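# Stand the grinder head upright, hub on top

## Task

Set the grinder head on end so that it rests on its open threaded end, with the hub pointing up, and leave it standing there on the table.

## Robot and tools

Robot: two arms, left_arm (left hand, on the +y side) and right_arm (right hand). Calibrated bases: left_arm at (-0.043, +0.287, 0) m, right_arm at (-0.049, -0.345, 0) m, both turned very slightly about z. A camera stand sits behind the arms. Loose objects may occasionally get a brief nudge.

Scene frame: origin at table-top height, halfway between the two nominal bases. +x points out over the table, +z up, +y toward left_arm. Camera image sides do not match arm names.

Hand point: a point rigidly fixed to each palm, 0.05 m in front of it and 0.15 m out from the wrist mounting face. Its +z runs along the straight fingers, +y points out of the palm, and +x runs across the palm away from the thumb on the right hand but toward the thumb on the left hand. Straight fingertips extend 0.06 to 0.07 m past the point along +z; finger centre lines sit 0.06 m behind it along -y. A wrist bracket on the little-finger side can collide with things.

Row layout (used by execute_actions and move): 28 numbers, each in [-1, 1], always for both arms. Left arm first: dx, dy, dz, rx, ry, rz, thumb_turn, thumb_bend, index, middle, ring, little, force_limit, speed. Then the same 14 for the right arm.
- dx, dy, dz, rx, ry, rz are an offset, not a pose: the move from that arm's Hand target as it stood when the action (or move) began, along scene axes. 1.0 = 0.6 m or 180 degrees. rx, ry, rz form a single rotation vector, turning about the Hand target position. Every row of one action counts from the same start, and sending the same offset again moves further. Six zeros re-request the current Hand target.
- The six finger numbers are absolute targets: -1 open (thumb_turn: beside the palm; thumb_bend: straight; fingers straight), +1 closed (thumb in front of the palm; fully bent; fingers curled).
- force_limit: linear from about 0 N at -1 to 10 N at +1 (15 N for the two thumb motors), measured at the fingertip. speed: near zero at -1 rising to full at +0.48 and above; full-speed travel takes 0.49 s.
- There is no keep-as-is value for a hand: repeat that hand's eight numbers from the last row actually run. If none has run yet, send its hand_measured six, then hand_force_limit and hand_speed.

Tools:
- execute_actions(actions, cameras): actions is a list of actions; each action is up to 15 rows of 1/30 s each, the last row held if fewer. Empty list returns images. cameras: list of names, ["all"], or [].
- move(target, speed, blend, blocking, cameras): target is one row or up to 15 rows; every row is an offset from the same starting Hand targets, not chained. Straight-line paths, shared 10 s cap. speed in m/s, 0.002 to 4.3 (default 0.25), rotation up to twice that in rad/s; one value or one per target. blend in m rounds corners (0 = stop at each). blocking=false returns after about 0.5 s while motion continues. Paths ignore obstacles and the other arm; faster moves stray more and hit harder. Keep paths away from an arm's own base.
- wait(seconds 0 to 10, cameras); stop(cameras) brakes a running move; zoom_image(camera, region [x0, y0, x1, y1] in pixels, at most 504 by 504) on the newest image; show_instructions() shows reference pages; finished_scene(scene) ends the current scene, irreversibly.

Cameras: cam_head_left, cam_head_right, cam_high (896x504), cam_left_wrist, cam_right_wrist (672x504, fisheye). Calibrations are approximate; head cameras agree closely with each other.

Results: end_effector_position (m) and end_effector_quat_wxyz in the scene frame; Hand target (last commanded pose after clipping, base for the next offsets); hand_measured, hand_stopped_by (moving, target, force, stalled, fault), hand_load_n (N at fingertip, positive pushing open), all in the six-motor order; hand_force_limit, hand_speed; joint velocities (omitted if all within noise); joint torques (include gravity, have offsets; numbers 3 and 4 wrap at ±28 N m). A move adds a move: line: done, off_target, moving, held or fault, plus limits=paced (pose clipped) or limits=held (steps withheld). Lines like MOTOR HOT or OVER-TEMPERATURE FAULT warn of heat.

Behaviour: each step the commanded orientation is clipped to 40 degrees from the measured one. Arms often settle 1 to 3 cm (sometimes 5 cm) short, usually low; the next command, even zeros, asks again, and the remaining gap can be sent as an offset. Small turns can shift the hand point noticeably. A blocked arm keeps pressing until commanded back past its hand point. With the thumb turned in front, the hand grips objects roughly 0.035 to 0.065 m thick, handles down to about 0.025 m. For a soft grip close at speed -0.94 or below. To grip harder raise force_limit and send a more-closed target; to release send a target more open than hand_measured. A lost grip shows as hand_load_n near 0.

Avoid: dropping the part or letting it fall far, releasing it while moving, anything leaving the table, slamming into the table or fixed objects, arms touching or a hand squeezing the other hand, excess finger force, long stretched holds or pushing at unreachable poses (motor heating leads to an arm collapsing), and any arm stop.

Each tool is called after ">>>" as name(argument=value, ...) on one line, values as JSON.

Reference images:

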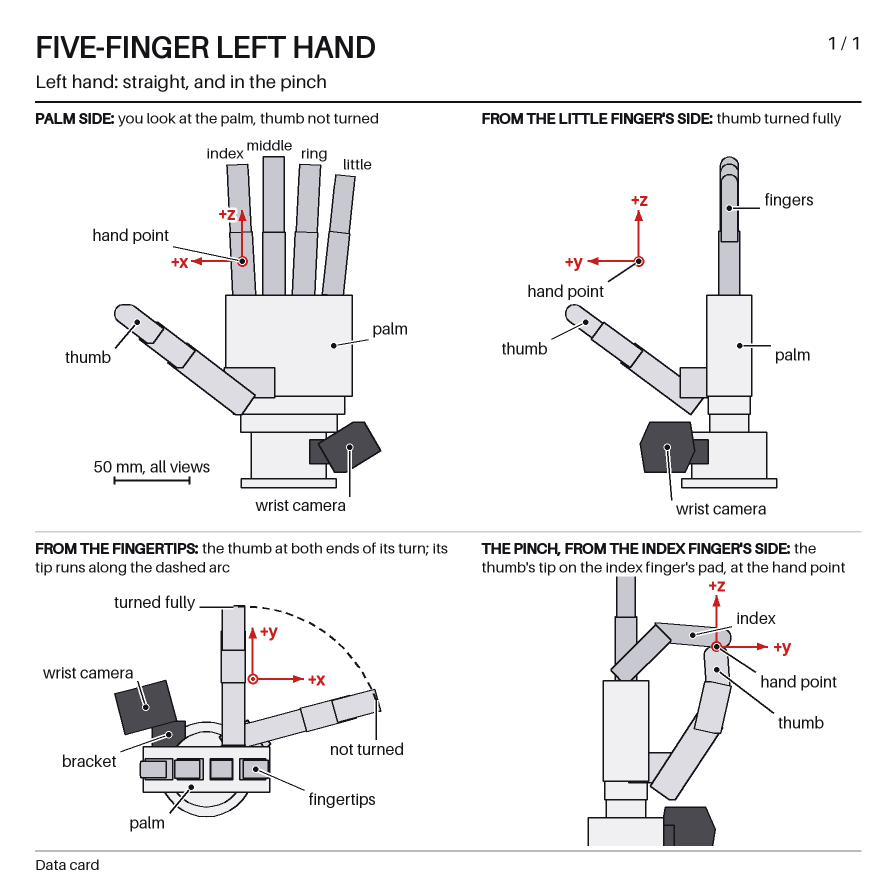

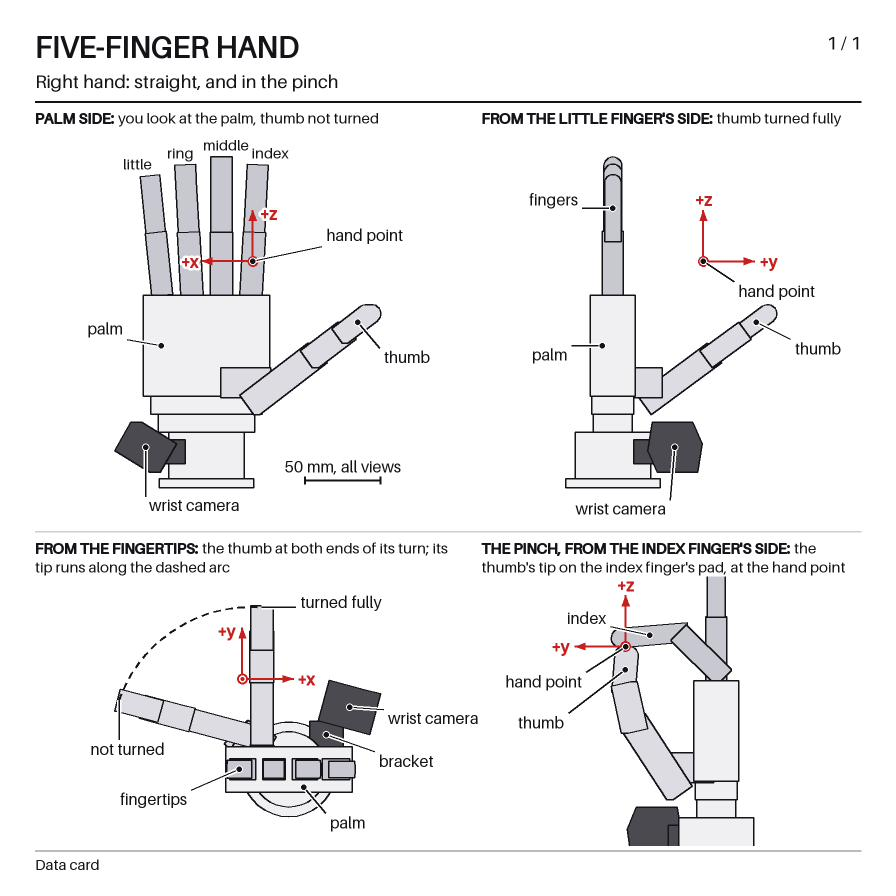

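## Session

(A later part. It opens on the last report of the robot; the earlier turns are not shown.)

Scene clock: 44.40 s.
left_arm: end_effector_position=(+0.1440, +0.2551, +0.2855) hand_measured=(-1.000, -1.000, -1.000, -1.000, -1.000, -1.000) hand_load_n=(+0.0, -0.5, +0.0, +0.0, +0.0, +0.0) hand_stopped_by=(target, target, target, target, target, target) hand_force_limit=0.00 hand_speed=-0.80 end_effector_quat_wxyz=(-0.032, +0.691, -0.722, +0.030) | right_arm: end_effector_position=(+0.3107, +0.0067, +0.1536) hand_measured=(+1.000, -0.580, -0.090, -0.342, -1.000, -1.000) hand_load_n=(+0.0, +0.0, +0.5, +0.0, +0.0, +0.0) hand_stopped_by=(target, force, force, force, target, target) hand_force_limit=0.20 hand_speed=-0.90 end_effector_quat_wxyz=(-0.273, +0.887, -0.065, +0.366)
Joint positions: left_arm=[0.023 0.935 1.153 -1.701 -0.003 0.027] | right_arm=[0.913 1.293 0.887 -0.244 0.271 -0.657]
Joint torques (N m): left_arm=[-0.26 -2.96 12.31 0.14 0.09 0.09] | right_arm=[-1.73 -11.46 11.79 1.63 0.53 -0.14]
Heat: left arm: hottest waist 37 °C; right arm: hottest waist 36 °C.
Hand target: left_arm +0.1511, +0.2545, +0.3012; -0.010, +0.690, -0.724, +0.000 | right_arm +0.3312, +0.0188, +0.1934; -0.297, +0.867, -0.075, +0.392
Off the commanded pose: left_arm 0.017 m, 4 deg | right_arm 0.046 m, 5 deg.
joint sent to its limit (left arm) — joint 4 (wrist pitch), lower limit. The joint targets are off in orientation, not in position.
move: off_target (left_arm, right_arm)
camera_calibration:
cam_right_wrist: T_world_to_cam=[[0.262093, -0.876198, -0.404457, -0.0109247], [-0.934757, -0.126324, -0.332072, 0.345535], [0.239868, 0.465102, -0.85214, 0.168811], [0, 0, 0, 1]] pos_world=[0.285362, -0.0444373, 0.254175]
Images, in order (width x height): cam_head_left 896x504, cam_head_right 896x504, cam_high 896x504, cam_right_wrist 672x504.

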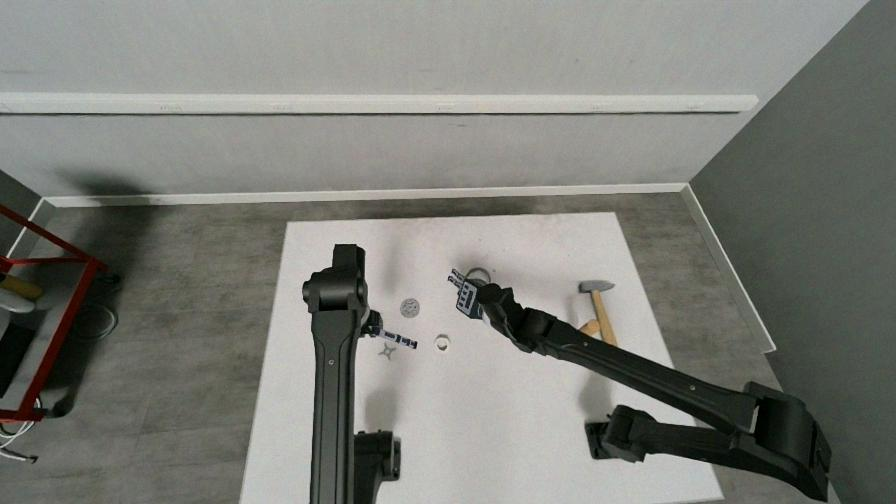

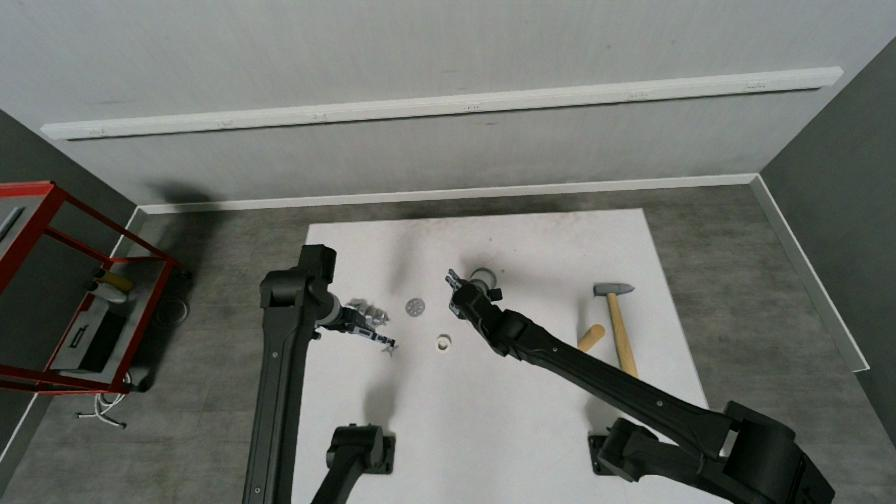

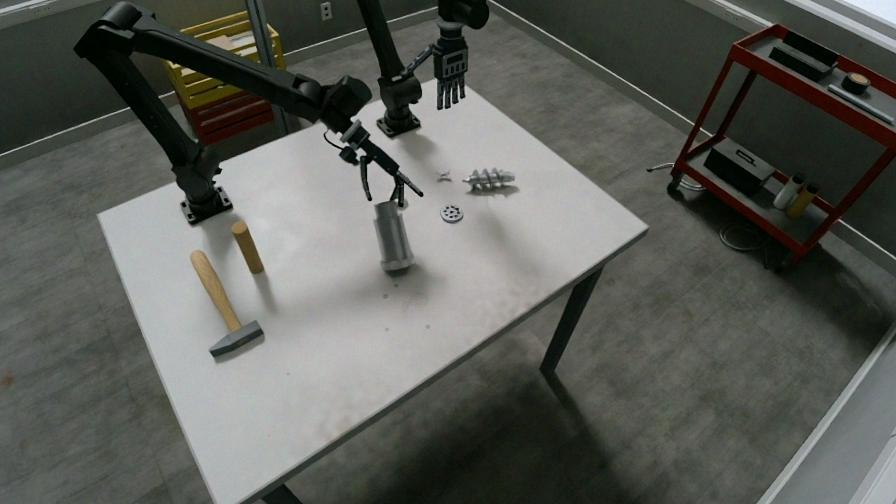

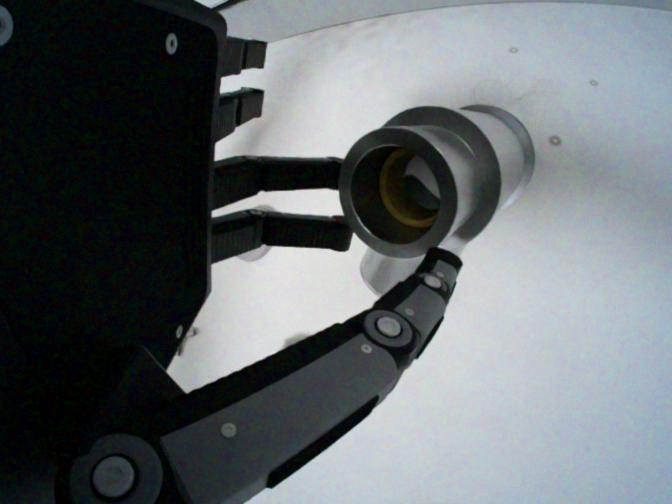

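>>> execute_actions(actions=[])

>>> zoom_image(camera="cam_high", region=[340, 150, 460, 290])

>>> zoom_image(camera="cam_left_wrist", region=[350, 180, 530, 380])

>>> zoom_image(camera="cam_right_wrist", region=[180, 50, 600, 350])

Scene clock: 44.80 s.
left_arm: end_effector_position=(+0.1440, +0.2551, +0.2855) hand_measured=(-1.000, -1.000, -1.000, -1.000, -1.000, -1.000) hand_load_n=(+0.0, +0.0, +0.0, +0.0, +0.0, +0.0) hand_stopped_by=(target, target, target, target, target, target) hand_force_limit=0.00 hand_speed=-0.80 end_effector_quat_wxyz=(-0.032, +0.691, -0.722, +0.030) | right_arm: end_effector_position=(+0.3128, +0.0075, +0.1579) hand_measured=(+1.000, -0.580, -0.090, -0.342, -1.000, -1.000) hand_load_n=(+0.0, +0.0, +0.0, +0.0, +0.0, +0.0) hand_stopped_by=(target, force, force, force, target, target) hand_force_limit=0.20 hand_speed=-0.90 end_effector_quat_wxyz=(-0.274, +0.885, -0.067, +0.370)
Joint positions: left_arm=[0.023 0.935 1.153 -1.701 -0.003 0.027] | right_arm=[0.913 1.291 0.894 -0.244 0.277 -0.657]
Joint velocities: left_arm=[within noise] | right_arm=[0.015 -0.034 0.046 0.002 -0.051 -0.022]
Joint torques (N m): left_arm=[-0.15 -3.02 12.23 0.2 0.1 0.09] | right_arm=[-1.73 -11.46 11.18 1.65 0.27 -0.14]
Heat: left arm: hottest waist 37 °C; right arm: hottest waist 36 °C.
Hand target: left_arm +0.1511, +0.2545, +0.3012; -0.010, +0.690, -0.724, +0.000 | right_arm +0.3312, +0.0188, +0.1935; -0.298, +0.867, -0.075, +0.392
Off the commanded pose: left_arm 0.017 m, 4 deg | right_arm 0.042 m, 4 deg.
camera_calibration:
cam_left_wrist: T_world_to_cam=[[0.941929, -0.310044, 0.129006, -0.0980735], [-0.333019, -0.812976, 0.47767, 0.122088], [-0.0432198, -0.492892, -0.869016, 0.491273], [0, 0, 0, 1]] pos_world=[0.154269, 0.310993, 0.381259]
cam_right_wrist: T_world_to_cam=[[0.261006, -0.875857, -0.405895, -0.00836966], [-0.932706, -0.120408, -0.339944, 0.349679], [0.248869, 0.467308, -0.848344, 0.168207], [0, 0, 0, 1]] pos_world=[0.286471, -0.0438311, 0.258172]

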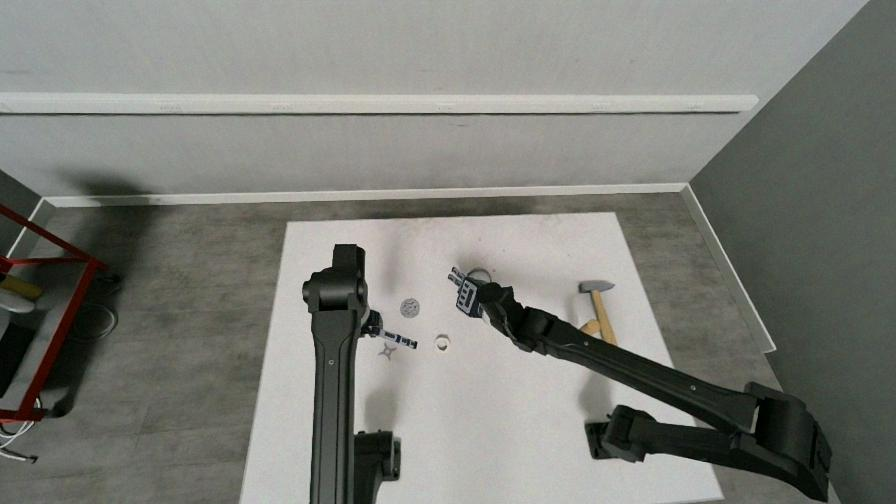

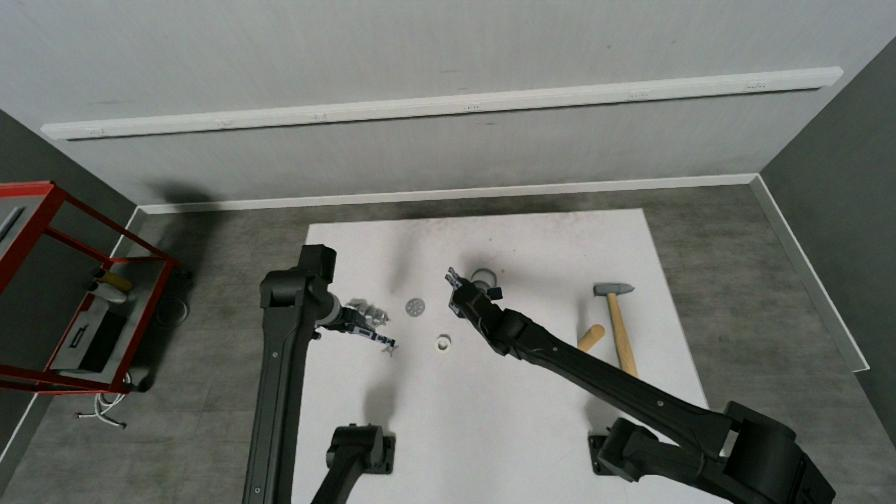

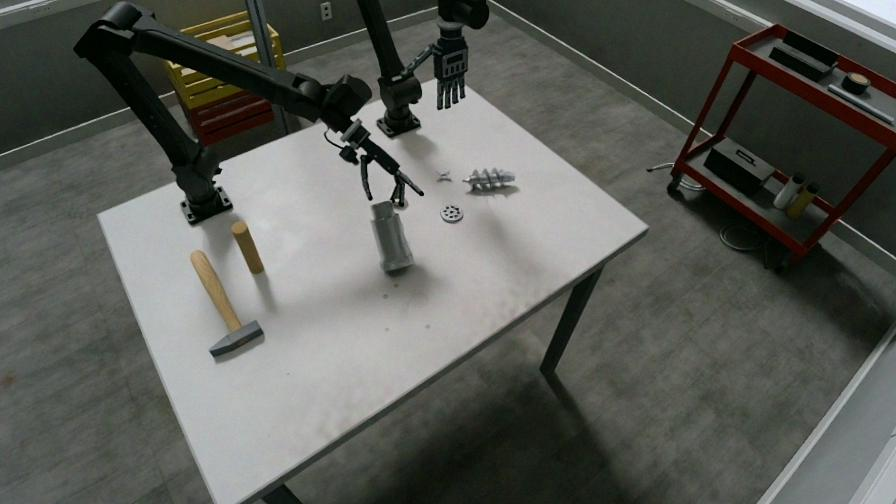

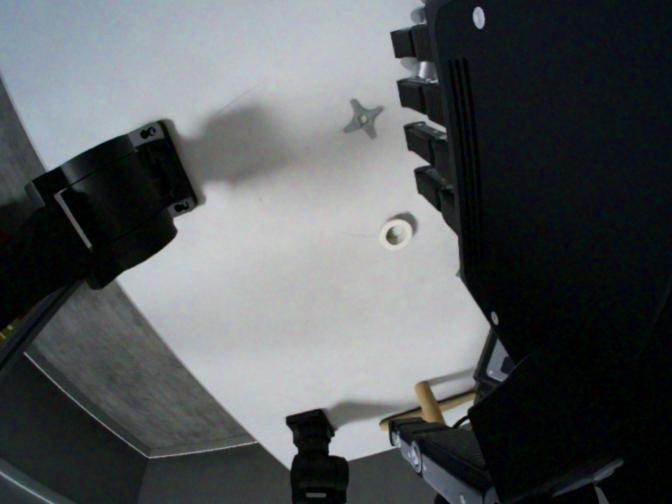

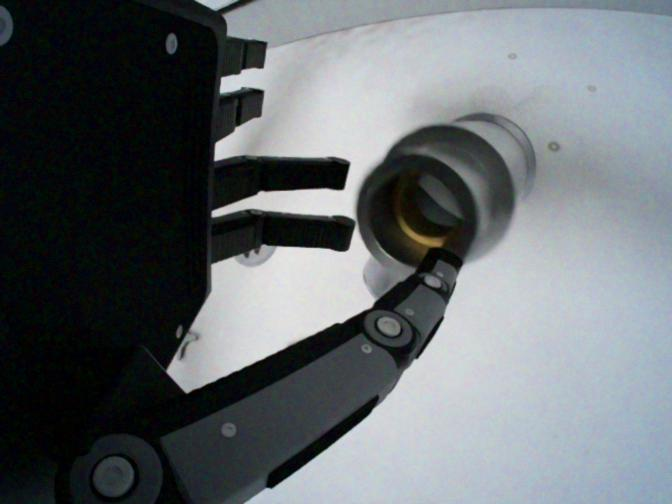

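Scaled by 3.600 from the camera's 896x504 image, which has a finer 1280x720 frame.

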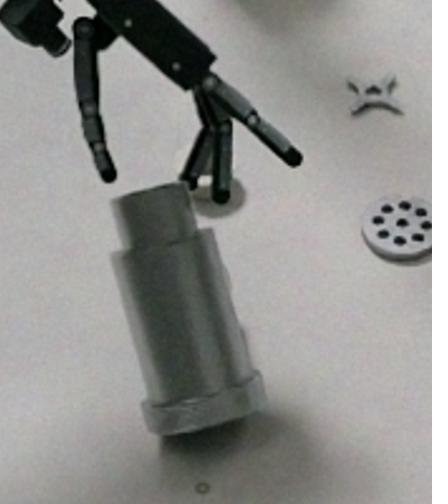

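Scaled by 2.520 from the camera's 672x504 image, which has a finer 960x720 frame.

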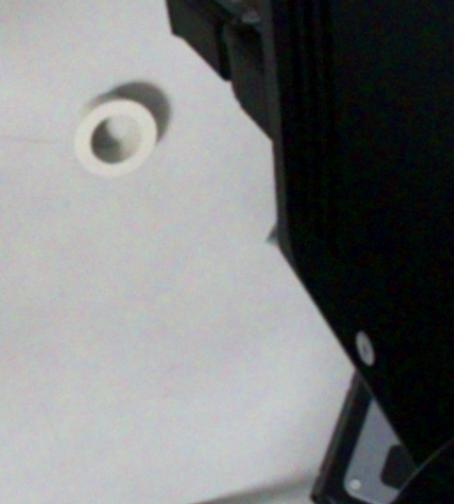

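Scaled by 1.200 from the camera's 672x504 image, which has a finer 960x720 frame.

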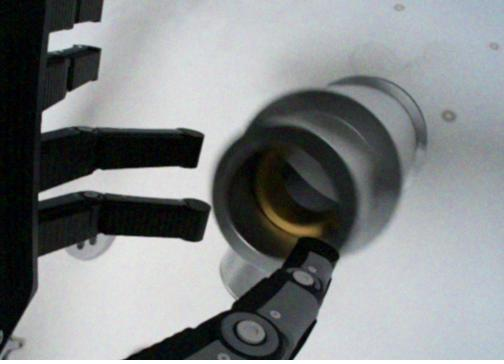

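>>> wait(seconds=0.5, cameras=["cam_right_wrist","cam_high"])

>>> zoom_image(camera="cam_high", region=[340, 150, 460, 290])

>>> zoom_image(camera="cam_right_wrist", region=[180, 50, 600, 350])

Scene clock: 45.63 s.
left_arm: end_effector_position=(+0.1440, +0.2551, +0.2855) hand_measured=(-1.000, -1.000, -1.000, -1.000, -1.000, -1.000) hand_load_n=(+0.0, +0.0, +0.0, +0.0, +0.0, +0.0) hand_stopped_by=(target, target, target, target, target, target) hand_force_limit=0.00 hand_speed=-0.80 end_effector_quat_wxyz=(-0.032, +0.691, -0.722, +0.030) | right_arm: end_effector_position=(+0.3139, +0.0088, +0.1638) hand_measured=(+1.000, -0.580, -0.090, -0.342, -1.000, -1.000) hand_load_n=(+0.0, +0.0, +0.0, +0.0, +0.0, +0.0) hand_stopped_by=(target, force, force, force, target, target) hand_force_limit=0.20 hand_speed=-0.90 end_effector_quat_wxyz=(-0.278, +0.882, -0.068, +0.373)
Joint positions: left_arm=[0.023 0.935 1.153 -1.701 -0.003 0.027] | right_arm=[0.913 1.285 0.899 -0.244 0.278 -0.657]
Joint torques (N m): left_arm=[-0.21 -2.9 12.26 0.17 0.09 0.09] | right_arm=[-1.67 -10.81 11.08 1.68 0.26 -0.14]
Heat: left arm: hottest waist 37 °C; right arm: hottest waist 36 °C.
Hand target: left_arm +0.1511, +0.2545, +0.3012; -0.010, +0.690, -0.724, +0.000 | right_arm +0.3313, +0.0188, +0.1935; -0.297, +0.867, -0.075, +0.392
Off the commanded pose: left_arm 0.017 m, 4 deg | right_arm 0.036 m, 4 deg.
wait: 0.50 s; at rest from the start
camera_calibration:
cam_right_wrist: T_world_to_cam=[[0.263721, -0.87222, -0.411927, -0.00509774], [-0.930206, -0.116944, -0.34791, 0.353308], [0.255281, 0.474928, -0.842184, 0.169251], [0, 0, 0, 1]] pos_world=[0.286787, -0.043511, 0.26336]
Images, in order (width x height): cam_high 896x504, cam_right_wrist 672x504.

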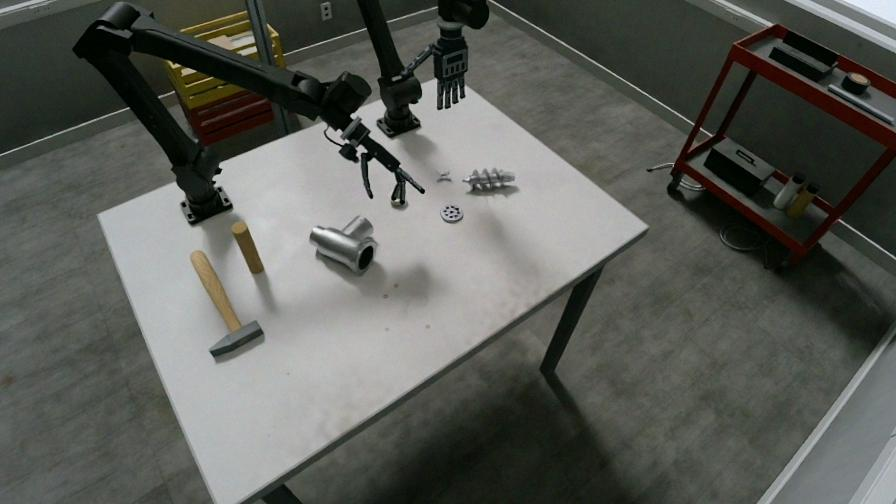

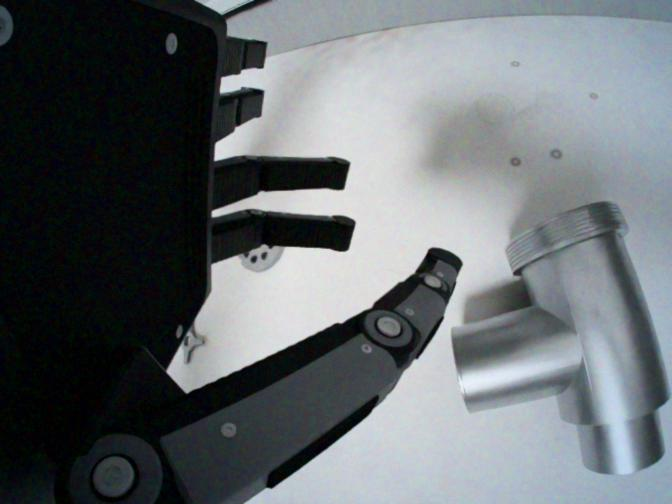

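Scaled by 3.600 from the camera's 896x504 image, which has a finer 1280x720 frame.

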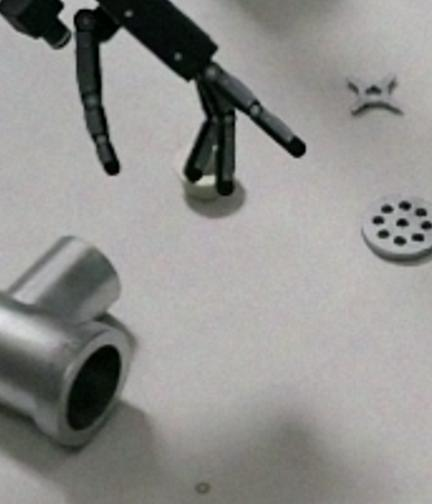

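Scaled by 1.200 from the camera's 672x504 image, which has a finer 960x720 frame.

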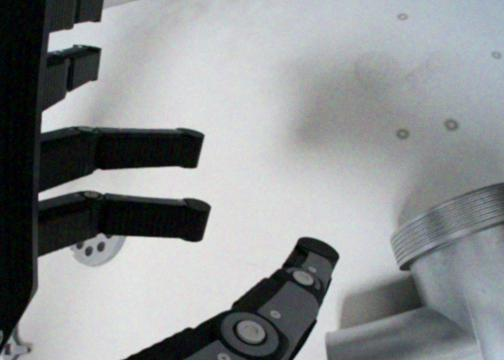

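>>> move(target=[[0,0,0,0,0,0,-1,-1,-1,-1,-1,-1,0,-0.8, -0.03,0.0,0.13,0,0,0, 1,-1,-1,-1,-1,-1,0,0],[0,0,0,0,0,0,-1,-1,-1,-1,-1,-1,0,-0.8, -0.25,-0.35,0.16,0,0,0, 1,-1,-1,-1,-1,-1,0,0]], cameras=["all"], speed=0.2)

>>> zoom_image(camera="cam_high", region=[280, 180, 420, 300])

>>> zoom_image(camera="cam_head_left", region=[450, 250, 560, 350])

>>> zoom_image(camera="cam_head_right", region=[450, 250, 560, 350])

Scene clock: 48.93 s.
left_arm: end_effector_position=(+0.1440, +0.2551, +0.2855) hand_measured=(-1.000, -1.000, -1.000, -1.000, -1.000, -1.000) hand_load_n=(+0.0, +0.0, +0.0, +0.0, +0.0, +0.0) hand_stopped_by=(target, target, target, target, target, target) hand_force_limit=0.00 hand_speed=-0.80 end_effector_quat_wxyz=(-0.032, +0.691, -0.722, +0.030) | right_arm: end_effector_position=(+0.1794, -0.1867, +0.2923) hand_measured=(+1.000, -1.000, -1.000, -1.000, -1.000, -1.000) hand_load_n=(+0.0, -0.5, +0.0, +0.0, +0.0, +0.0) hand_stopped_by=(target, target, target, target, target, target) hand_force_limit=0.00 hand_speed=0.00 end_effector_quat_wxyz=(-0.307, +0.863, -0.074, +0.394)
Joint positions: left_arm=[0.023 0.935 1.153 -1.701 -0.003 0.027] | right_arm=[0.808 0.482 0.791 -0.845 0.191 -0.71]
Joint torques (N m): left_arm=[-0.21 -2.9 12.26 0.13 0.09 0.09] | right_arm=[-1.9 2.02 8.34 0.94 -0.03 -0.2]
Heat: left arm: hottest waist 37 °C; right arm: hottest elbow 37 °C.
Hand target: left_arm +0.1511, +0.2545, +0.3012; -0.010, +0.690, -0.724, +0.000 | right_arm +0.1813, -0.1912, +0.2894; -0.297, +0.867, -0.075, +0.392
Off the commanded pose: left_arm 0.017 m, 4 deg | right_arm 0.006 m, 1 deg.
joint sent to its limit (left arm) — joint 4 (wrist pitch), lower limit. The joint targets are off in orientation, not in position.
move: off_target (left_arm)
camera_calibration:
cam_left_wrist: T_world_to_cam=[[0.941929, -0.310044, 0.129006, -0.0980735], [-0.333019, -0.812976, 0.47767, 0.122088], [-0.0432198, -0.492892, -0.869016, 0.491273], [0, 0, 0, 1]] pos_world=[0.154269, 0.310993, 0.381259]
cam_right_wrist: T_world_to_cam=[[0.282268, -0.845427, -0.453407, -0.0733655], [-0.911746, -0.089402, -0.400906, 0.267357], [0.298401, 0.526555, -0.79605, 0.393014], [0, 0, 0, 1]] pos_world=[0.147195, -0.245067, 0.38678]

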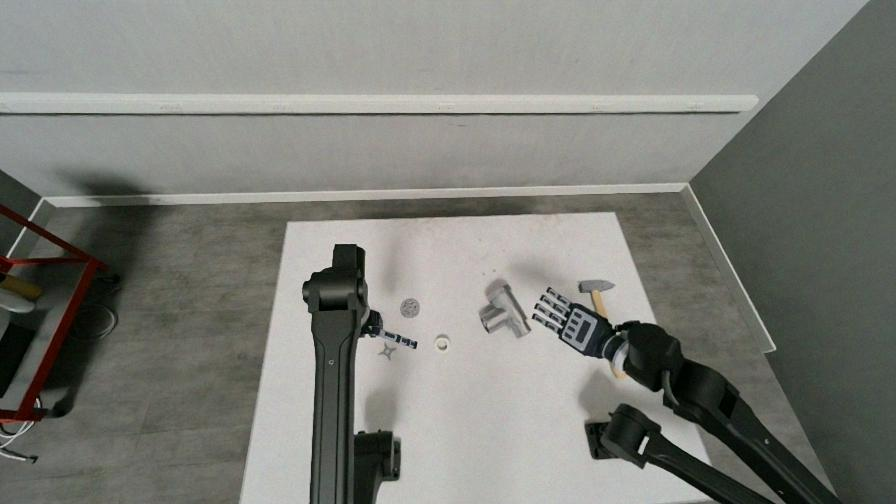

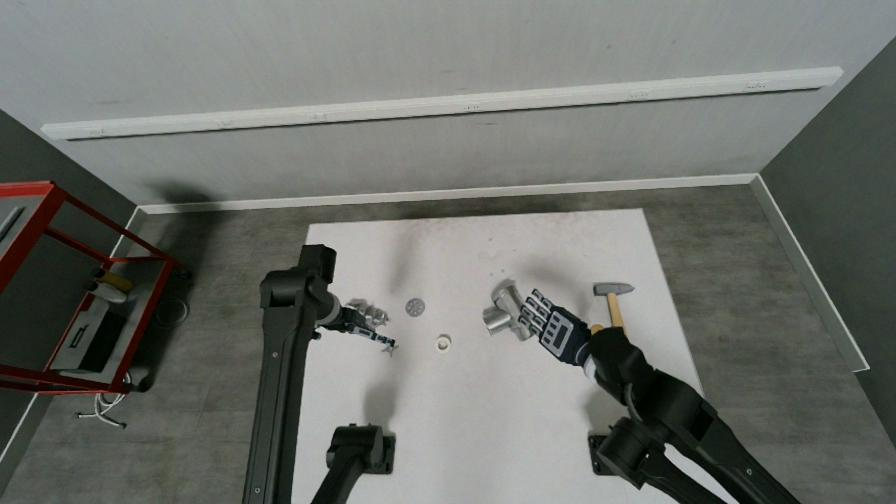

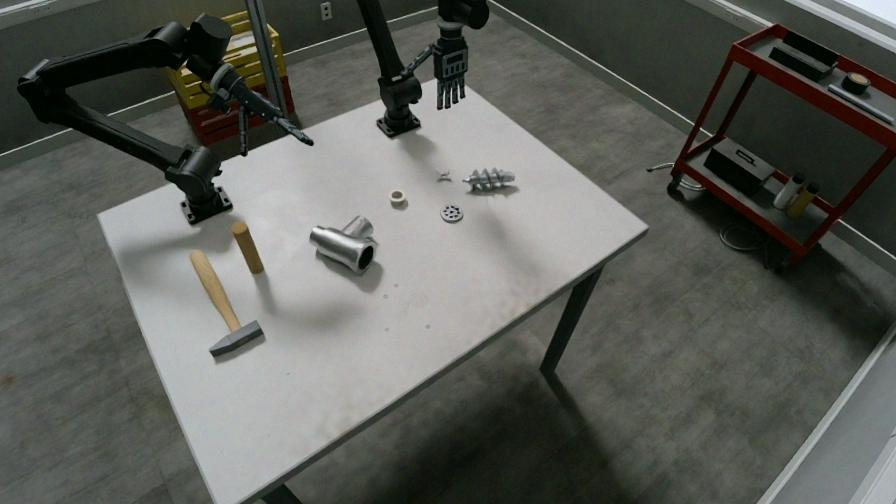

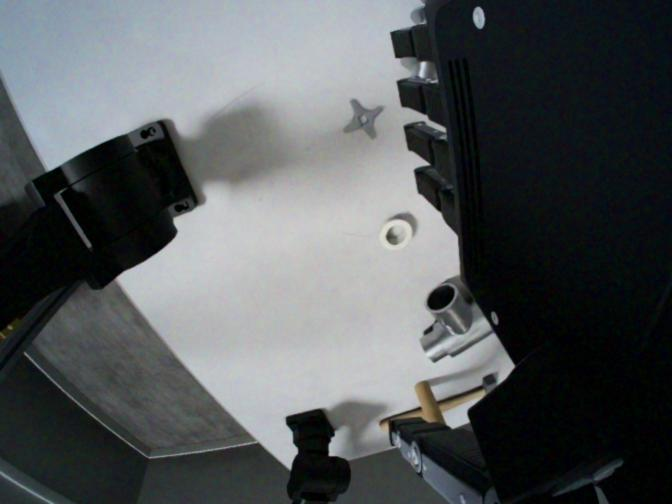

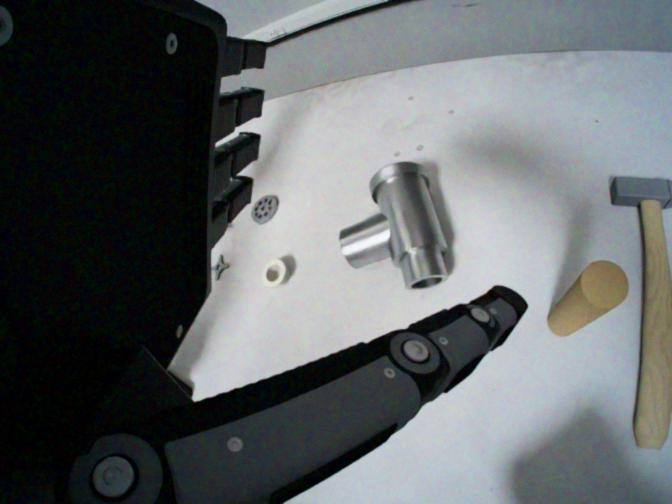

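Scaled by 3.600 from the camera's 896x504 image, which has a finer 1280x720 frame.

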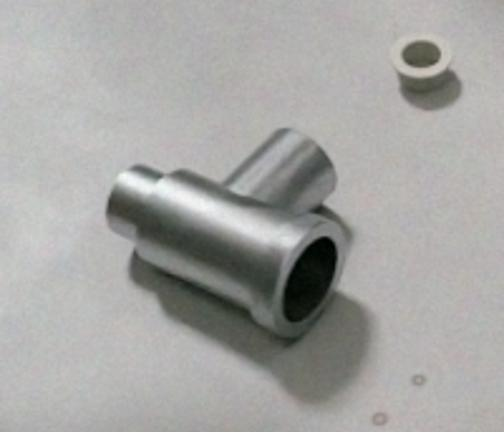

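Scaled by 4.582 from the camera's 896x504 image, which has a finer 1280x720 frame.

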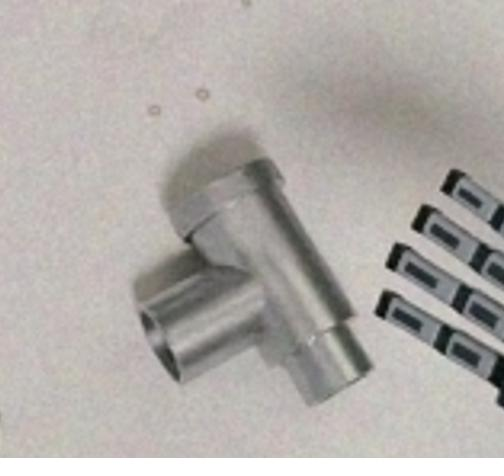

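Scaled by 4.582 from the camera's 896x504 image, which has a finer 1280x720 frame.

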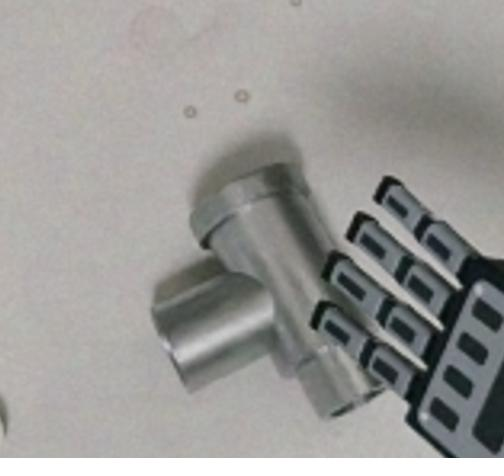

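>>> move(target=[0,0,0,0,0,0,-1,-1,-1,-1,-1,-1,0,-0.8, 0.03,-0.5,0.0,0,0,-0.35, 1,-1,-1,-1,-1,-1,0,0], cameras=[], speed=0.3)

>>> move(target=[[0.08,-0.25,-0.05,-0.08,-0.11,-0.17,1,-1,-1,-1,-1,-1,0,-0.2, 0,0,0,0,0,0, 1,-1,-1,-1,-1,-1,0,0],[0.163,-0.64,-0.12,-0.1645,-0.2213,-0.3464,1,-1,-1,-1,-1,-1,0,-0.2, 0,0,0,0,0,0, 1,-1,-1,-1,-1,-1,0,0]], blend=[0.05,0], cameras=["all"], speed=0.25)

Scene clock: 55.60 s.
left_arm: end_effector_position=(+0.1440, +0.2551, +0.2855) hand_measured=(-1.000, -1.000, -1.000, -1.000, -1.000, -1.000) hand_load_n=(+0.0, +0.0, +0.0, +0.0, +0.0, +0.0) hand_stopped_by=(target, target, target, target, target, target) hand_force_limit=0.00 hand_speed=-0.80 end_effector_quat_wxyz=(-0.032, +0.691, -0.722, +0.030) | right_arm: end_effector_position=(+0.1953, -0.4858, +0.2754) hand_measured=(+1.000, -1.000, -1.000, -1.000, -1.000, -1.000) hand_load_n=(+0.0, +0.0, +0.0, +0.0, +0.0, +0.0) hand_stopped_by=(target, target, target, target, target, target) hand_force_limit=0.00 hand_speed=0.00 end_effector_quat_wxyz=(-0.048, +0.710, -0.519, +0.473)
Joint positions: left_arm=[0.023 0.935 1.153 -1.701 -0.003 0.027] | right_arm=[-0.346 0.515 0.778 -0.85 0.146 -0.742]
Joint torques (N m): left_arm=[-0.15 -2.96 12.33 0.17 0.1 0.09] | right_arm=[-1.49 1.08 9.61 2.06 0.06 -0.15]
Heat: left arm: hottest waist 37 °C; right arm: hottest elbow 37 °C.
Hand target: left_arm +0.1511, +0.2545, +0.3012; -0.010, +0.690, -0.724, +0.000 | right_arm +0.1993, -0.4912, +0.2893; -0.049, +0.700, -0.517, +0.490
Off the commanded pose: left_arm 0.017 m, 4 deg | right_arm 0.016 m, 2 deg.
joint sent to its limit (left arm) — joint 4 (wrist pitch), lower limit. The joint targets are off in orientation, not in position.
move: off_target (left_arm, right_arm)
No camera images: "cameras" was empty.

Scene clock: 58.93 s.
left_arm: end_effector_position=(+0.2408, -0.1195, +0.2088) hand_measured=(+1.000, -1.000, -1.000, -1.000, -1.000, -1.000) hand_load_n=(+0.0, +0.0, +0.0, +0.0, +0.0, +0.0) hand_stopped_by=(target, target, target, target, target, target) hand_force_limit=0.00 hand_speed=-0.20 end_effector_quat_wxyz=(+0.063, -0.179, +0.906, -0.377) | right_arm: end_effector_position=(+0.1953, -0.4858, +0.2754) hand_measured=(+1.000, -1.000, -1.000, -1.000, -1.000, -1.000) hand_load_n=(+0.5, +0.0, +0.0, +0.0, +0.0, +0.0) hand_stopped_by=(target, target, target, target, target, target) hand_force_limit=0.00 hand_speed=0.00 end_effector_quat_wxyz=(-0.048, +0.710, -0.519, +0.473)
Joint positions: left_arm=[-0.787 1.309 1.121 -0.635 0.267 0.246] | right_arm=[-0.346 0.515 0.778 -0.85 0.146 -0.742]
Joint torques (N m): left_arm=[-0.21 -11.69 12.3 2.17 0.24 0.09] | right_arm=[-1.55 1.32 9.58 2.1 0.05 -0.15]
Heat: left arm: hottest waist 37 °C; right arm: hottest elbow 37 °C.
Hand target: left_arm +0.2488, -0.1296, +0.2291; +0.075, -0.169, +0.898, -0.398 | right_arm +0.1993, -0.4912, +0.2893; -0.049, +0.700, -0.517, +0.490
Off the commanded pose: left_arm 0.024 m, 3 deg | right_arm 0.015 m, 2 deg.
move: off_target (left_arm, right_arm)
camera_calibration:
cam_left_wrist: T_world_to_cam=[[0.00809976, -0.694811, 0.719147, -0.239762], [-0.961281, 0.192692, 0.196998, 0.216541], [-0.27545, -0.692898, -0.666348, 0.233838], [0, 0, 0, 1]] pos_world=[0.27451, -0.0462886, 0.285583]
cam_right_wrist: T_world_to_cam=[[-0.64844, -0.628805, -0.429104, -0.0580972], [-0.514416, 0.777438, -0.361892, 0.581103], [0.561162, -0.0139272, -0.827589, 0.227115], [0, 0, 0, 1]] pos_world=[0.133808, -0.485141, 0.373325]

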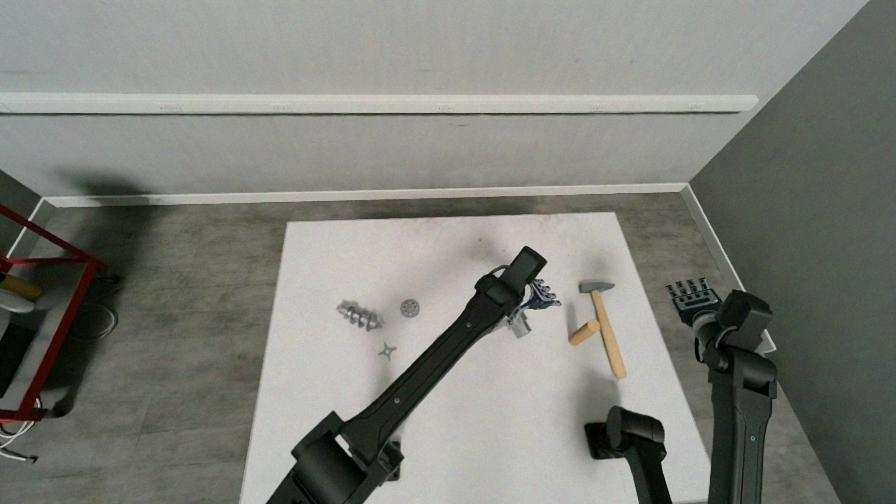

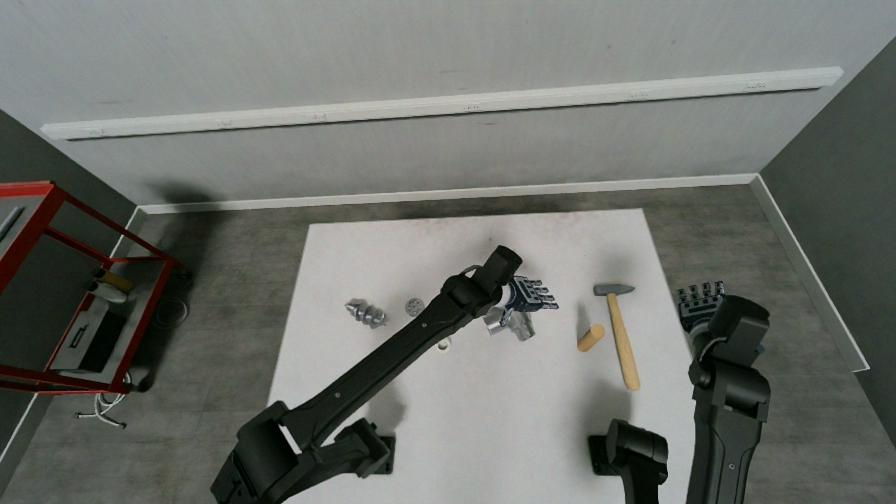

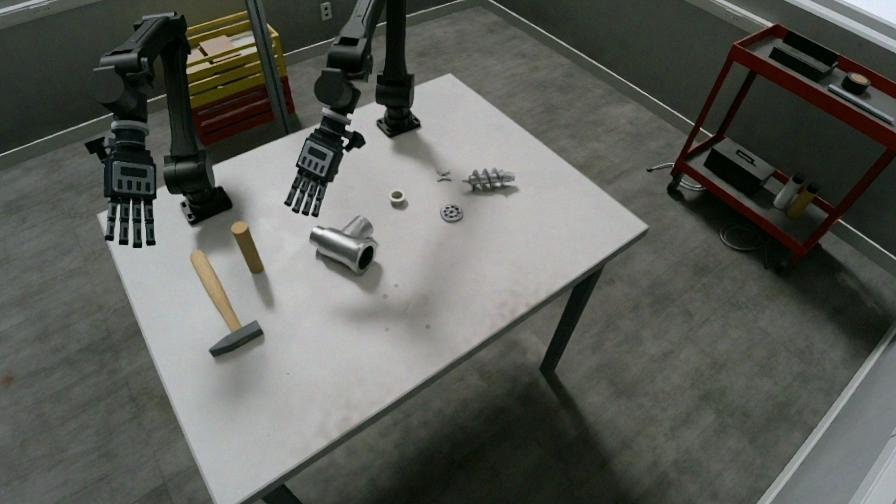

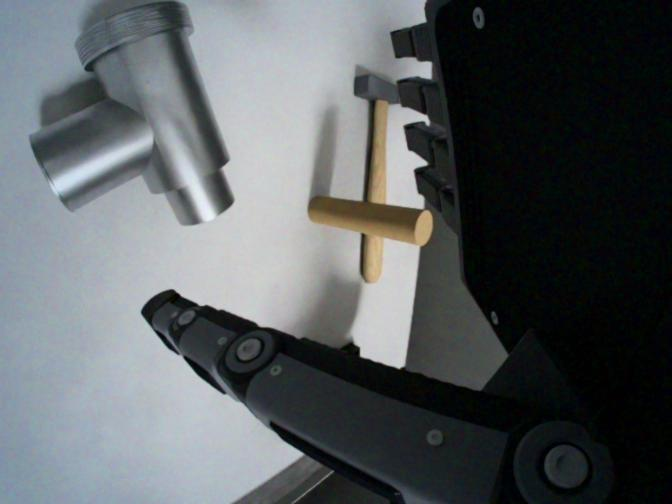

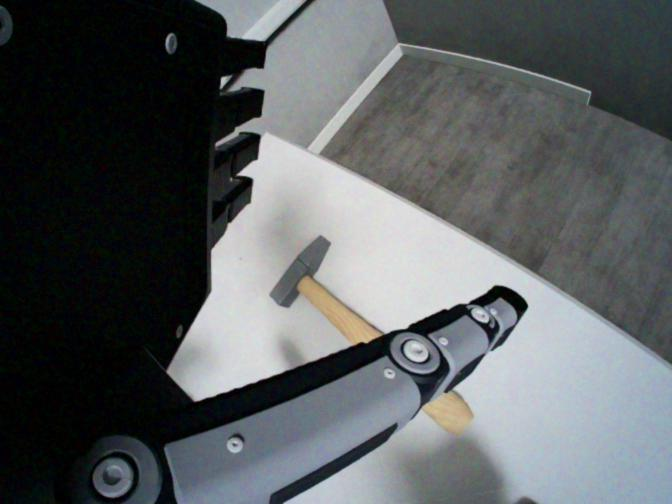

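>>> zoom_image(camera="cam_left_wrist", region=[10, 0, 260, 230])

Scaled by 2.016 from the camera's 672x504 image, which has a finer 960x720 frame.

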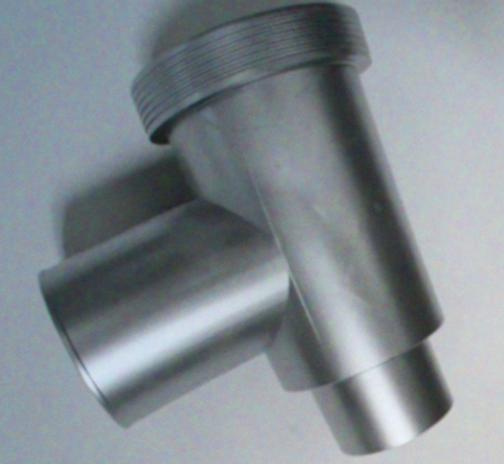

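>>> move(target=[0.004,-0.018,-0.225,0,0,0,1,-1,-1,-1,-1,-1,0,-0.2, 0,0,0,0,0,0, 1,-1,-1,-1,-1,-1,0,0], cameras=["cam_left_wrist","cam_high"], speed=0.15)

>>> zoom_image(camera="cam_high", region=[280, 130, 420, 300])

Scene clock: 61.80 s.
left_arm: end_effector_position=(+0.2519, -0.1366, +0.0917) hand_measured=(+1.000, -1.000, -1.000, -1.000, -1.000, -1.000) hand_load_n=(+0.0, +0.0, +0.0, +0.0, +0.0, +0.0) hand_stopped_by=(target, target, target, target, target, target) hand_force_limit=0.00 hand_speed=-0.20 end_effector_quat_wxyz=(+0.071, -0.172, +0.901, -0.392) | right_arm: end_effector_position=(+0.1953, -0.4858, +0.2754) hand_measured=(+1.000, -1.000, -1.000, -1.000, -1.000, -1.000) hand_load_n=(+0.0, +0.0, +0.0, +0.0, -0.5, +0.0) hand_stopped_by=(target, target, target, target, target, target) hand_force_limit=0.00 hand_speed=0.00 end_effector_quat_wxyz=(-0.048, +0.710, -0.519, +0.473)
Joint positions: left_arm=[-0.795 1.46 0.927 -0.253 0.265 0.247] | right_arm=[-0.346 0.515 0.778 -0.85 0.146 -0.742]
Joint torques (N m): left_arm=[-0.44 -12.51 8.25 2.24 0.01 0] | right_arm=[-1.55 1.2 9.58 2.07 0.06 -0.15]
Heat: left arm: hottest waist 37 °C; right arm: hottest elbow 37 °C.
Hand target: left_arm +0.2513, -0.1405, +0.0943; +0.075, -0.169, +0.898, -0.398 | right_arm +0.1993, -0.4912, +0.2893; -0.049, +0.700, -0.517, +0.490
Off the commanded pose: left_arm 0.005 m, 1 deg | right_arm 0.015 m, 2 deg.
move: off_target (right_arm)
camera_calibration:
cam_left_wrist: T_world_to_cam=[[-0.0161342, -0.675561, 0.737128, -0.160454], [-0.964998, 0.203521, 0.165401, 0.258906], [-0.261759, -0.708658, -0.655199, 0.140399], [0, 0, 0, 1]] pos_world=[0.284006, -0.0615942, 0.167441]
Images, in order (width x height): cam_high 896x504, cam_left_wrist 672x504.

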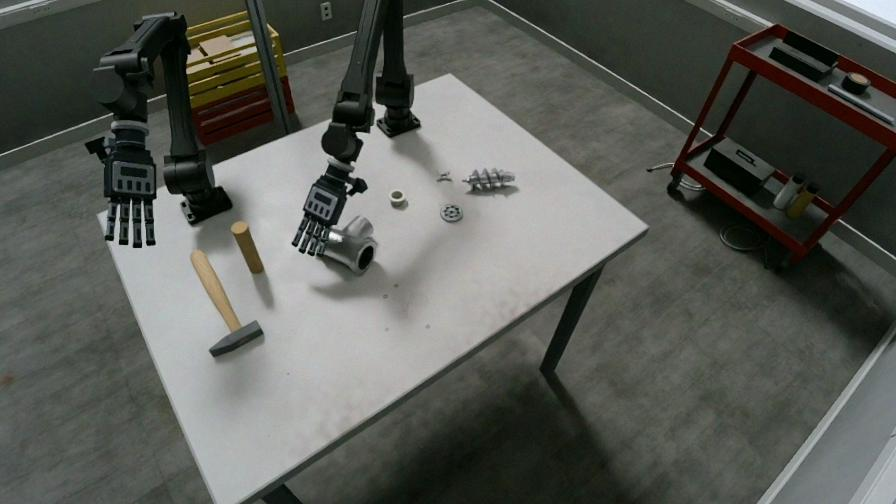

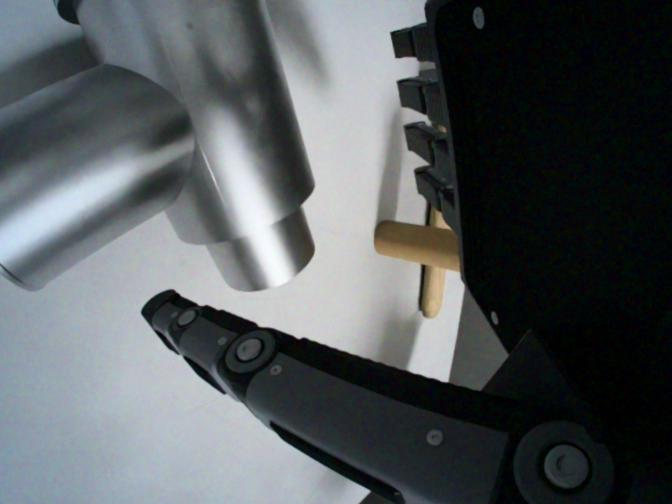

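Scaled by 2.965 from the camera's 896x504 image, which has a finer 1280x720 frame.

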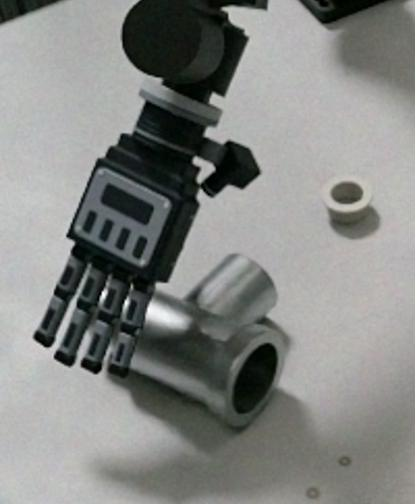

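>>> zoom_image(camera="cam_left_wrist", region=[130, 150, 350, 330])

Scaled by 2.291 from the camera's 672x504 image, which has a finer 960x720 frame.

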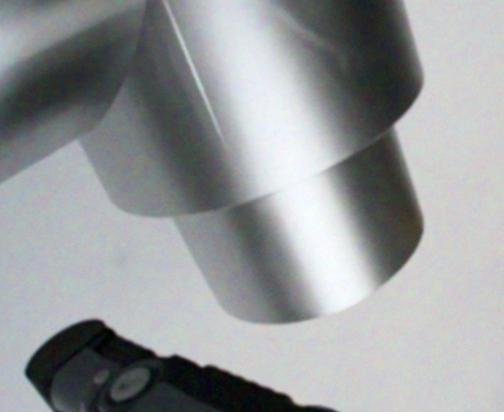

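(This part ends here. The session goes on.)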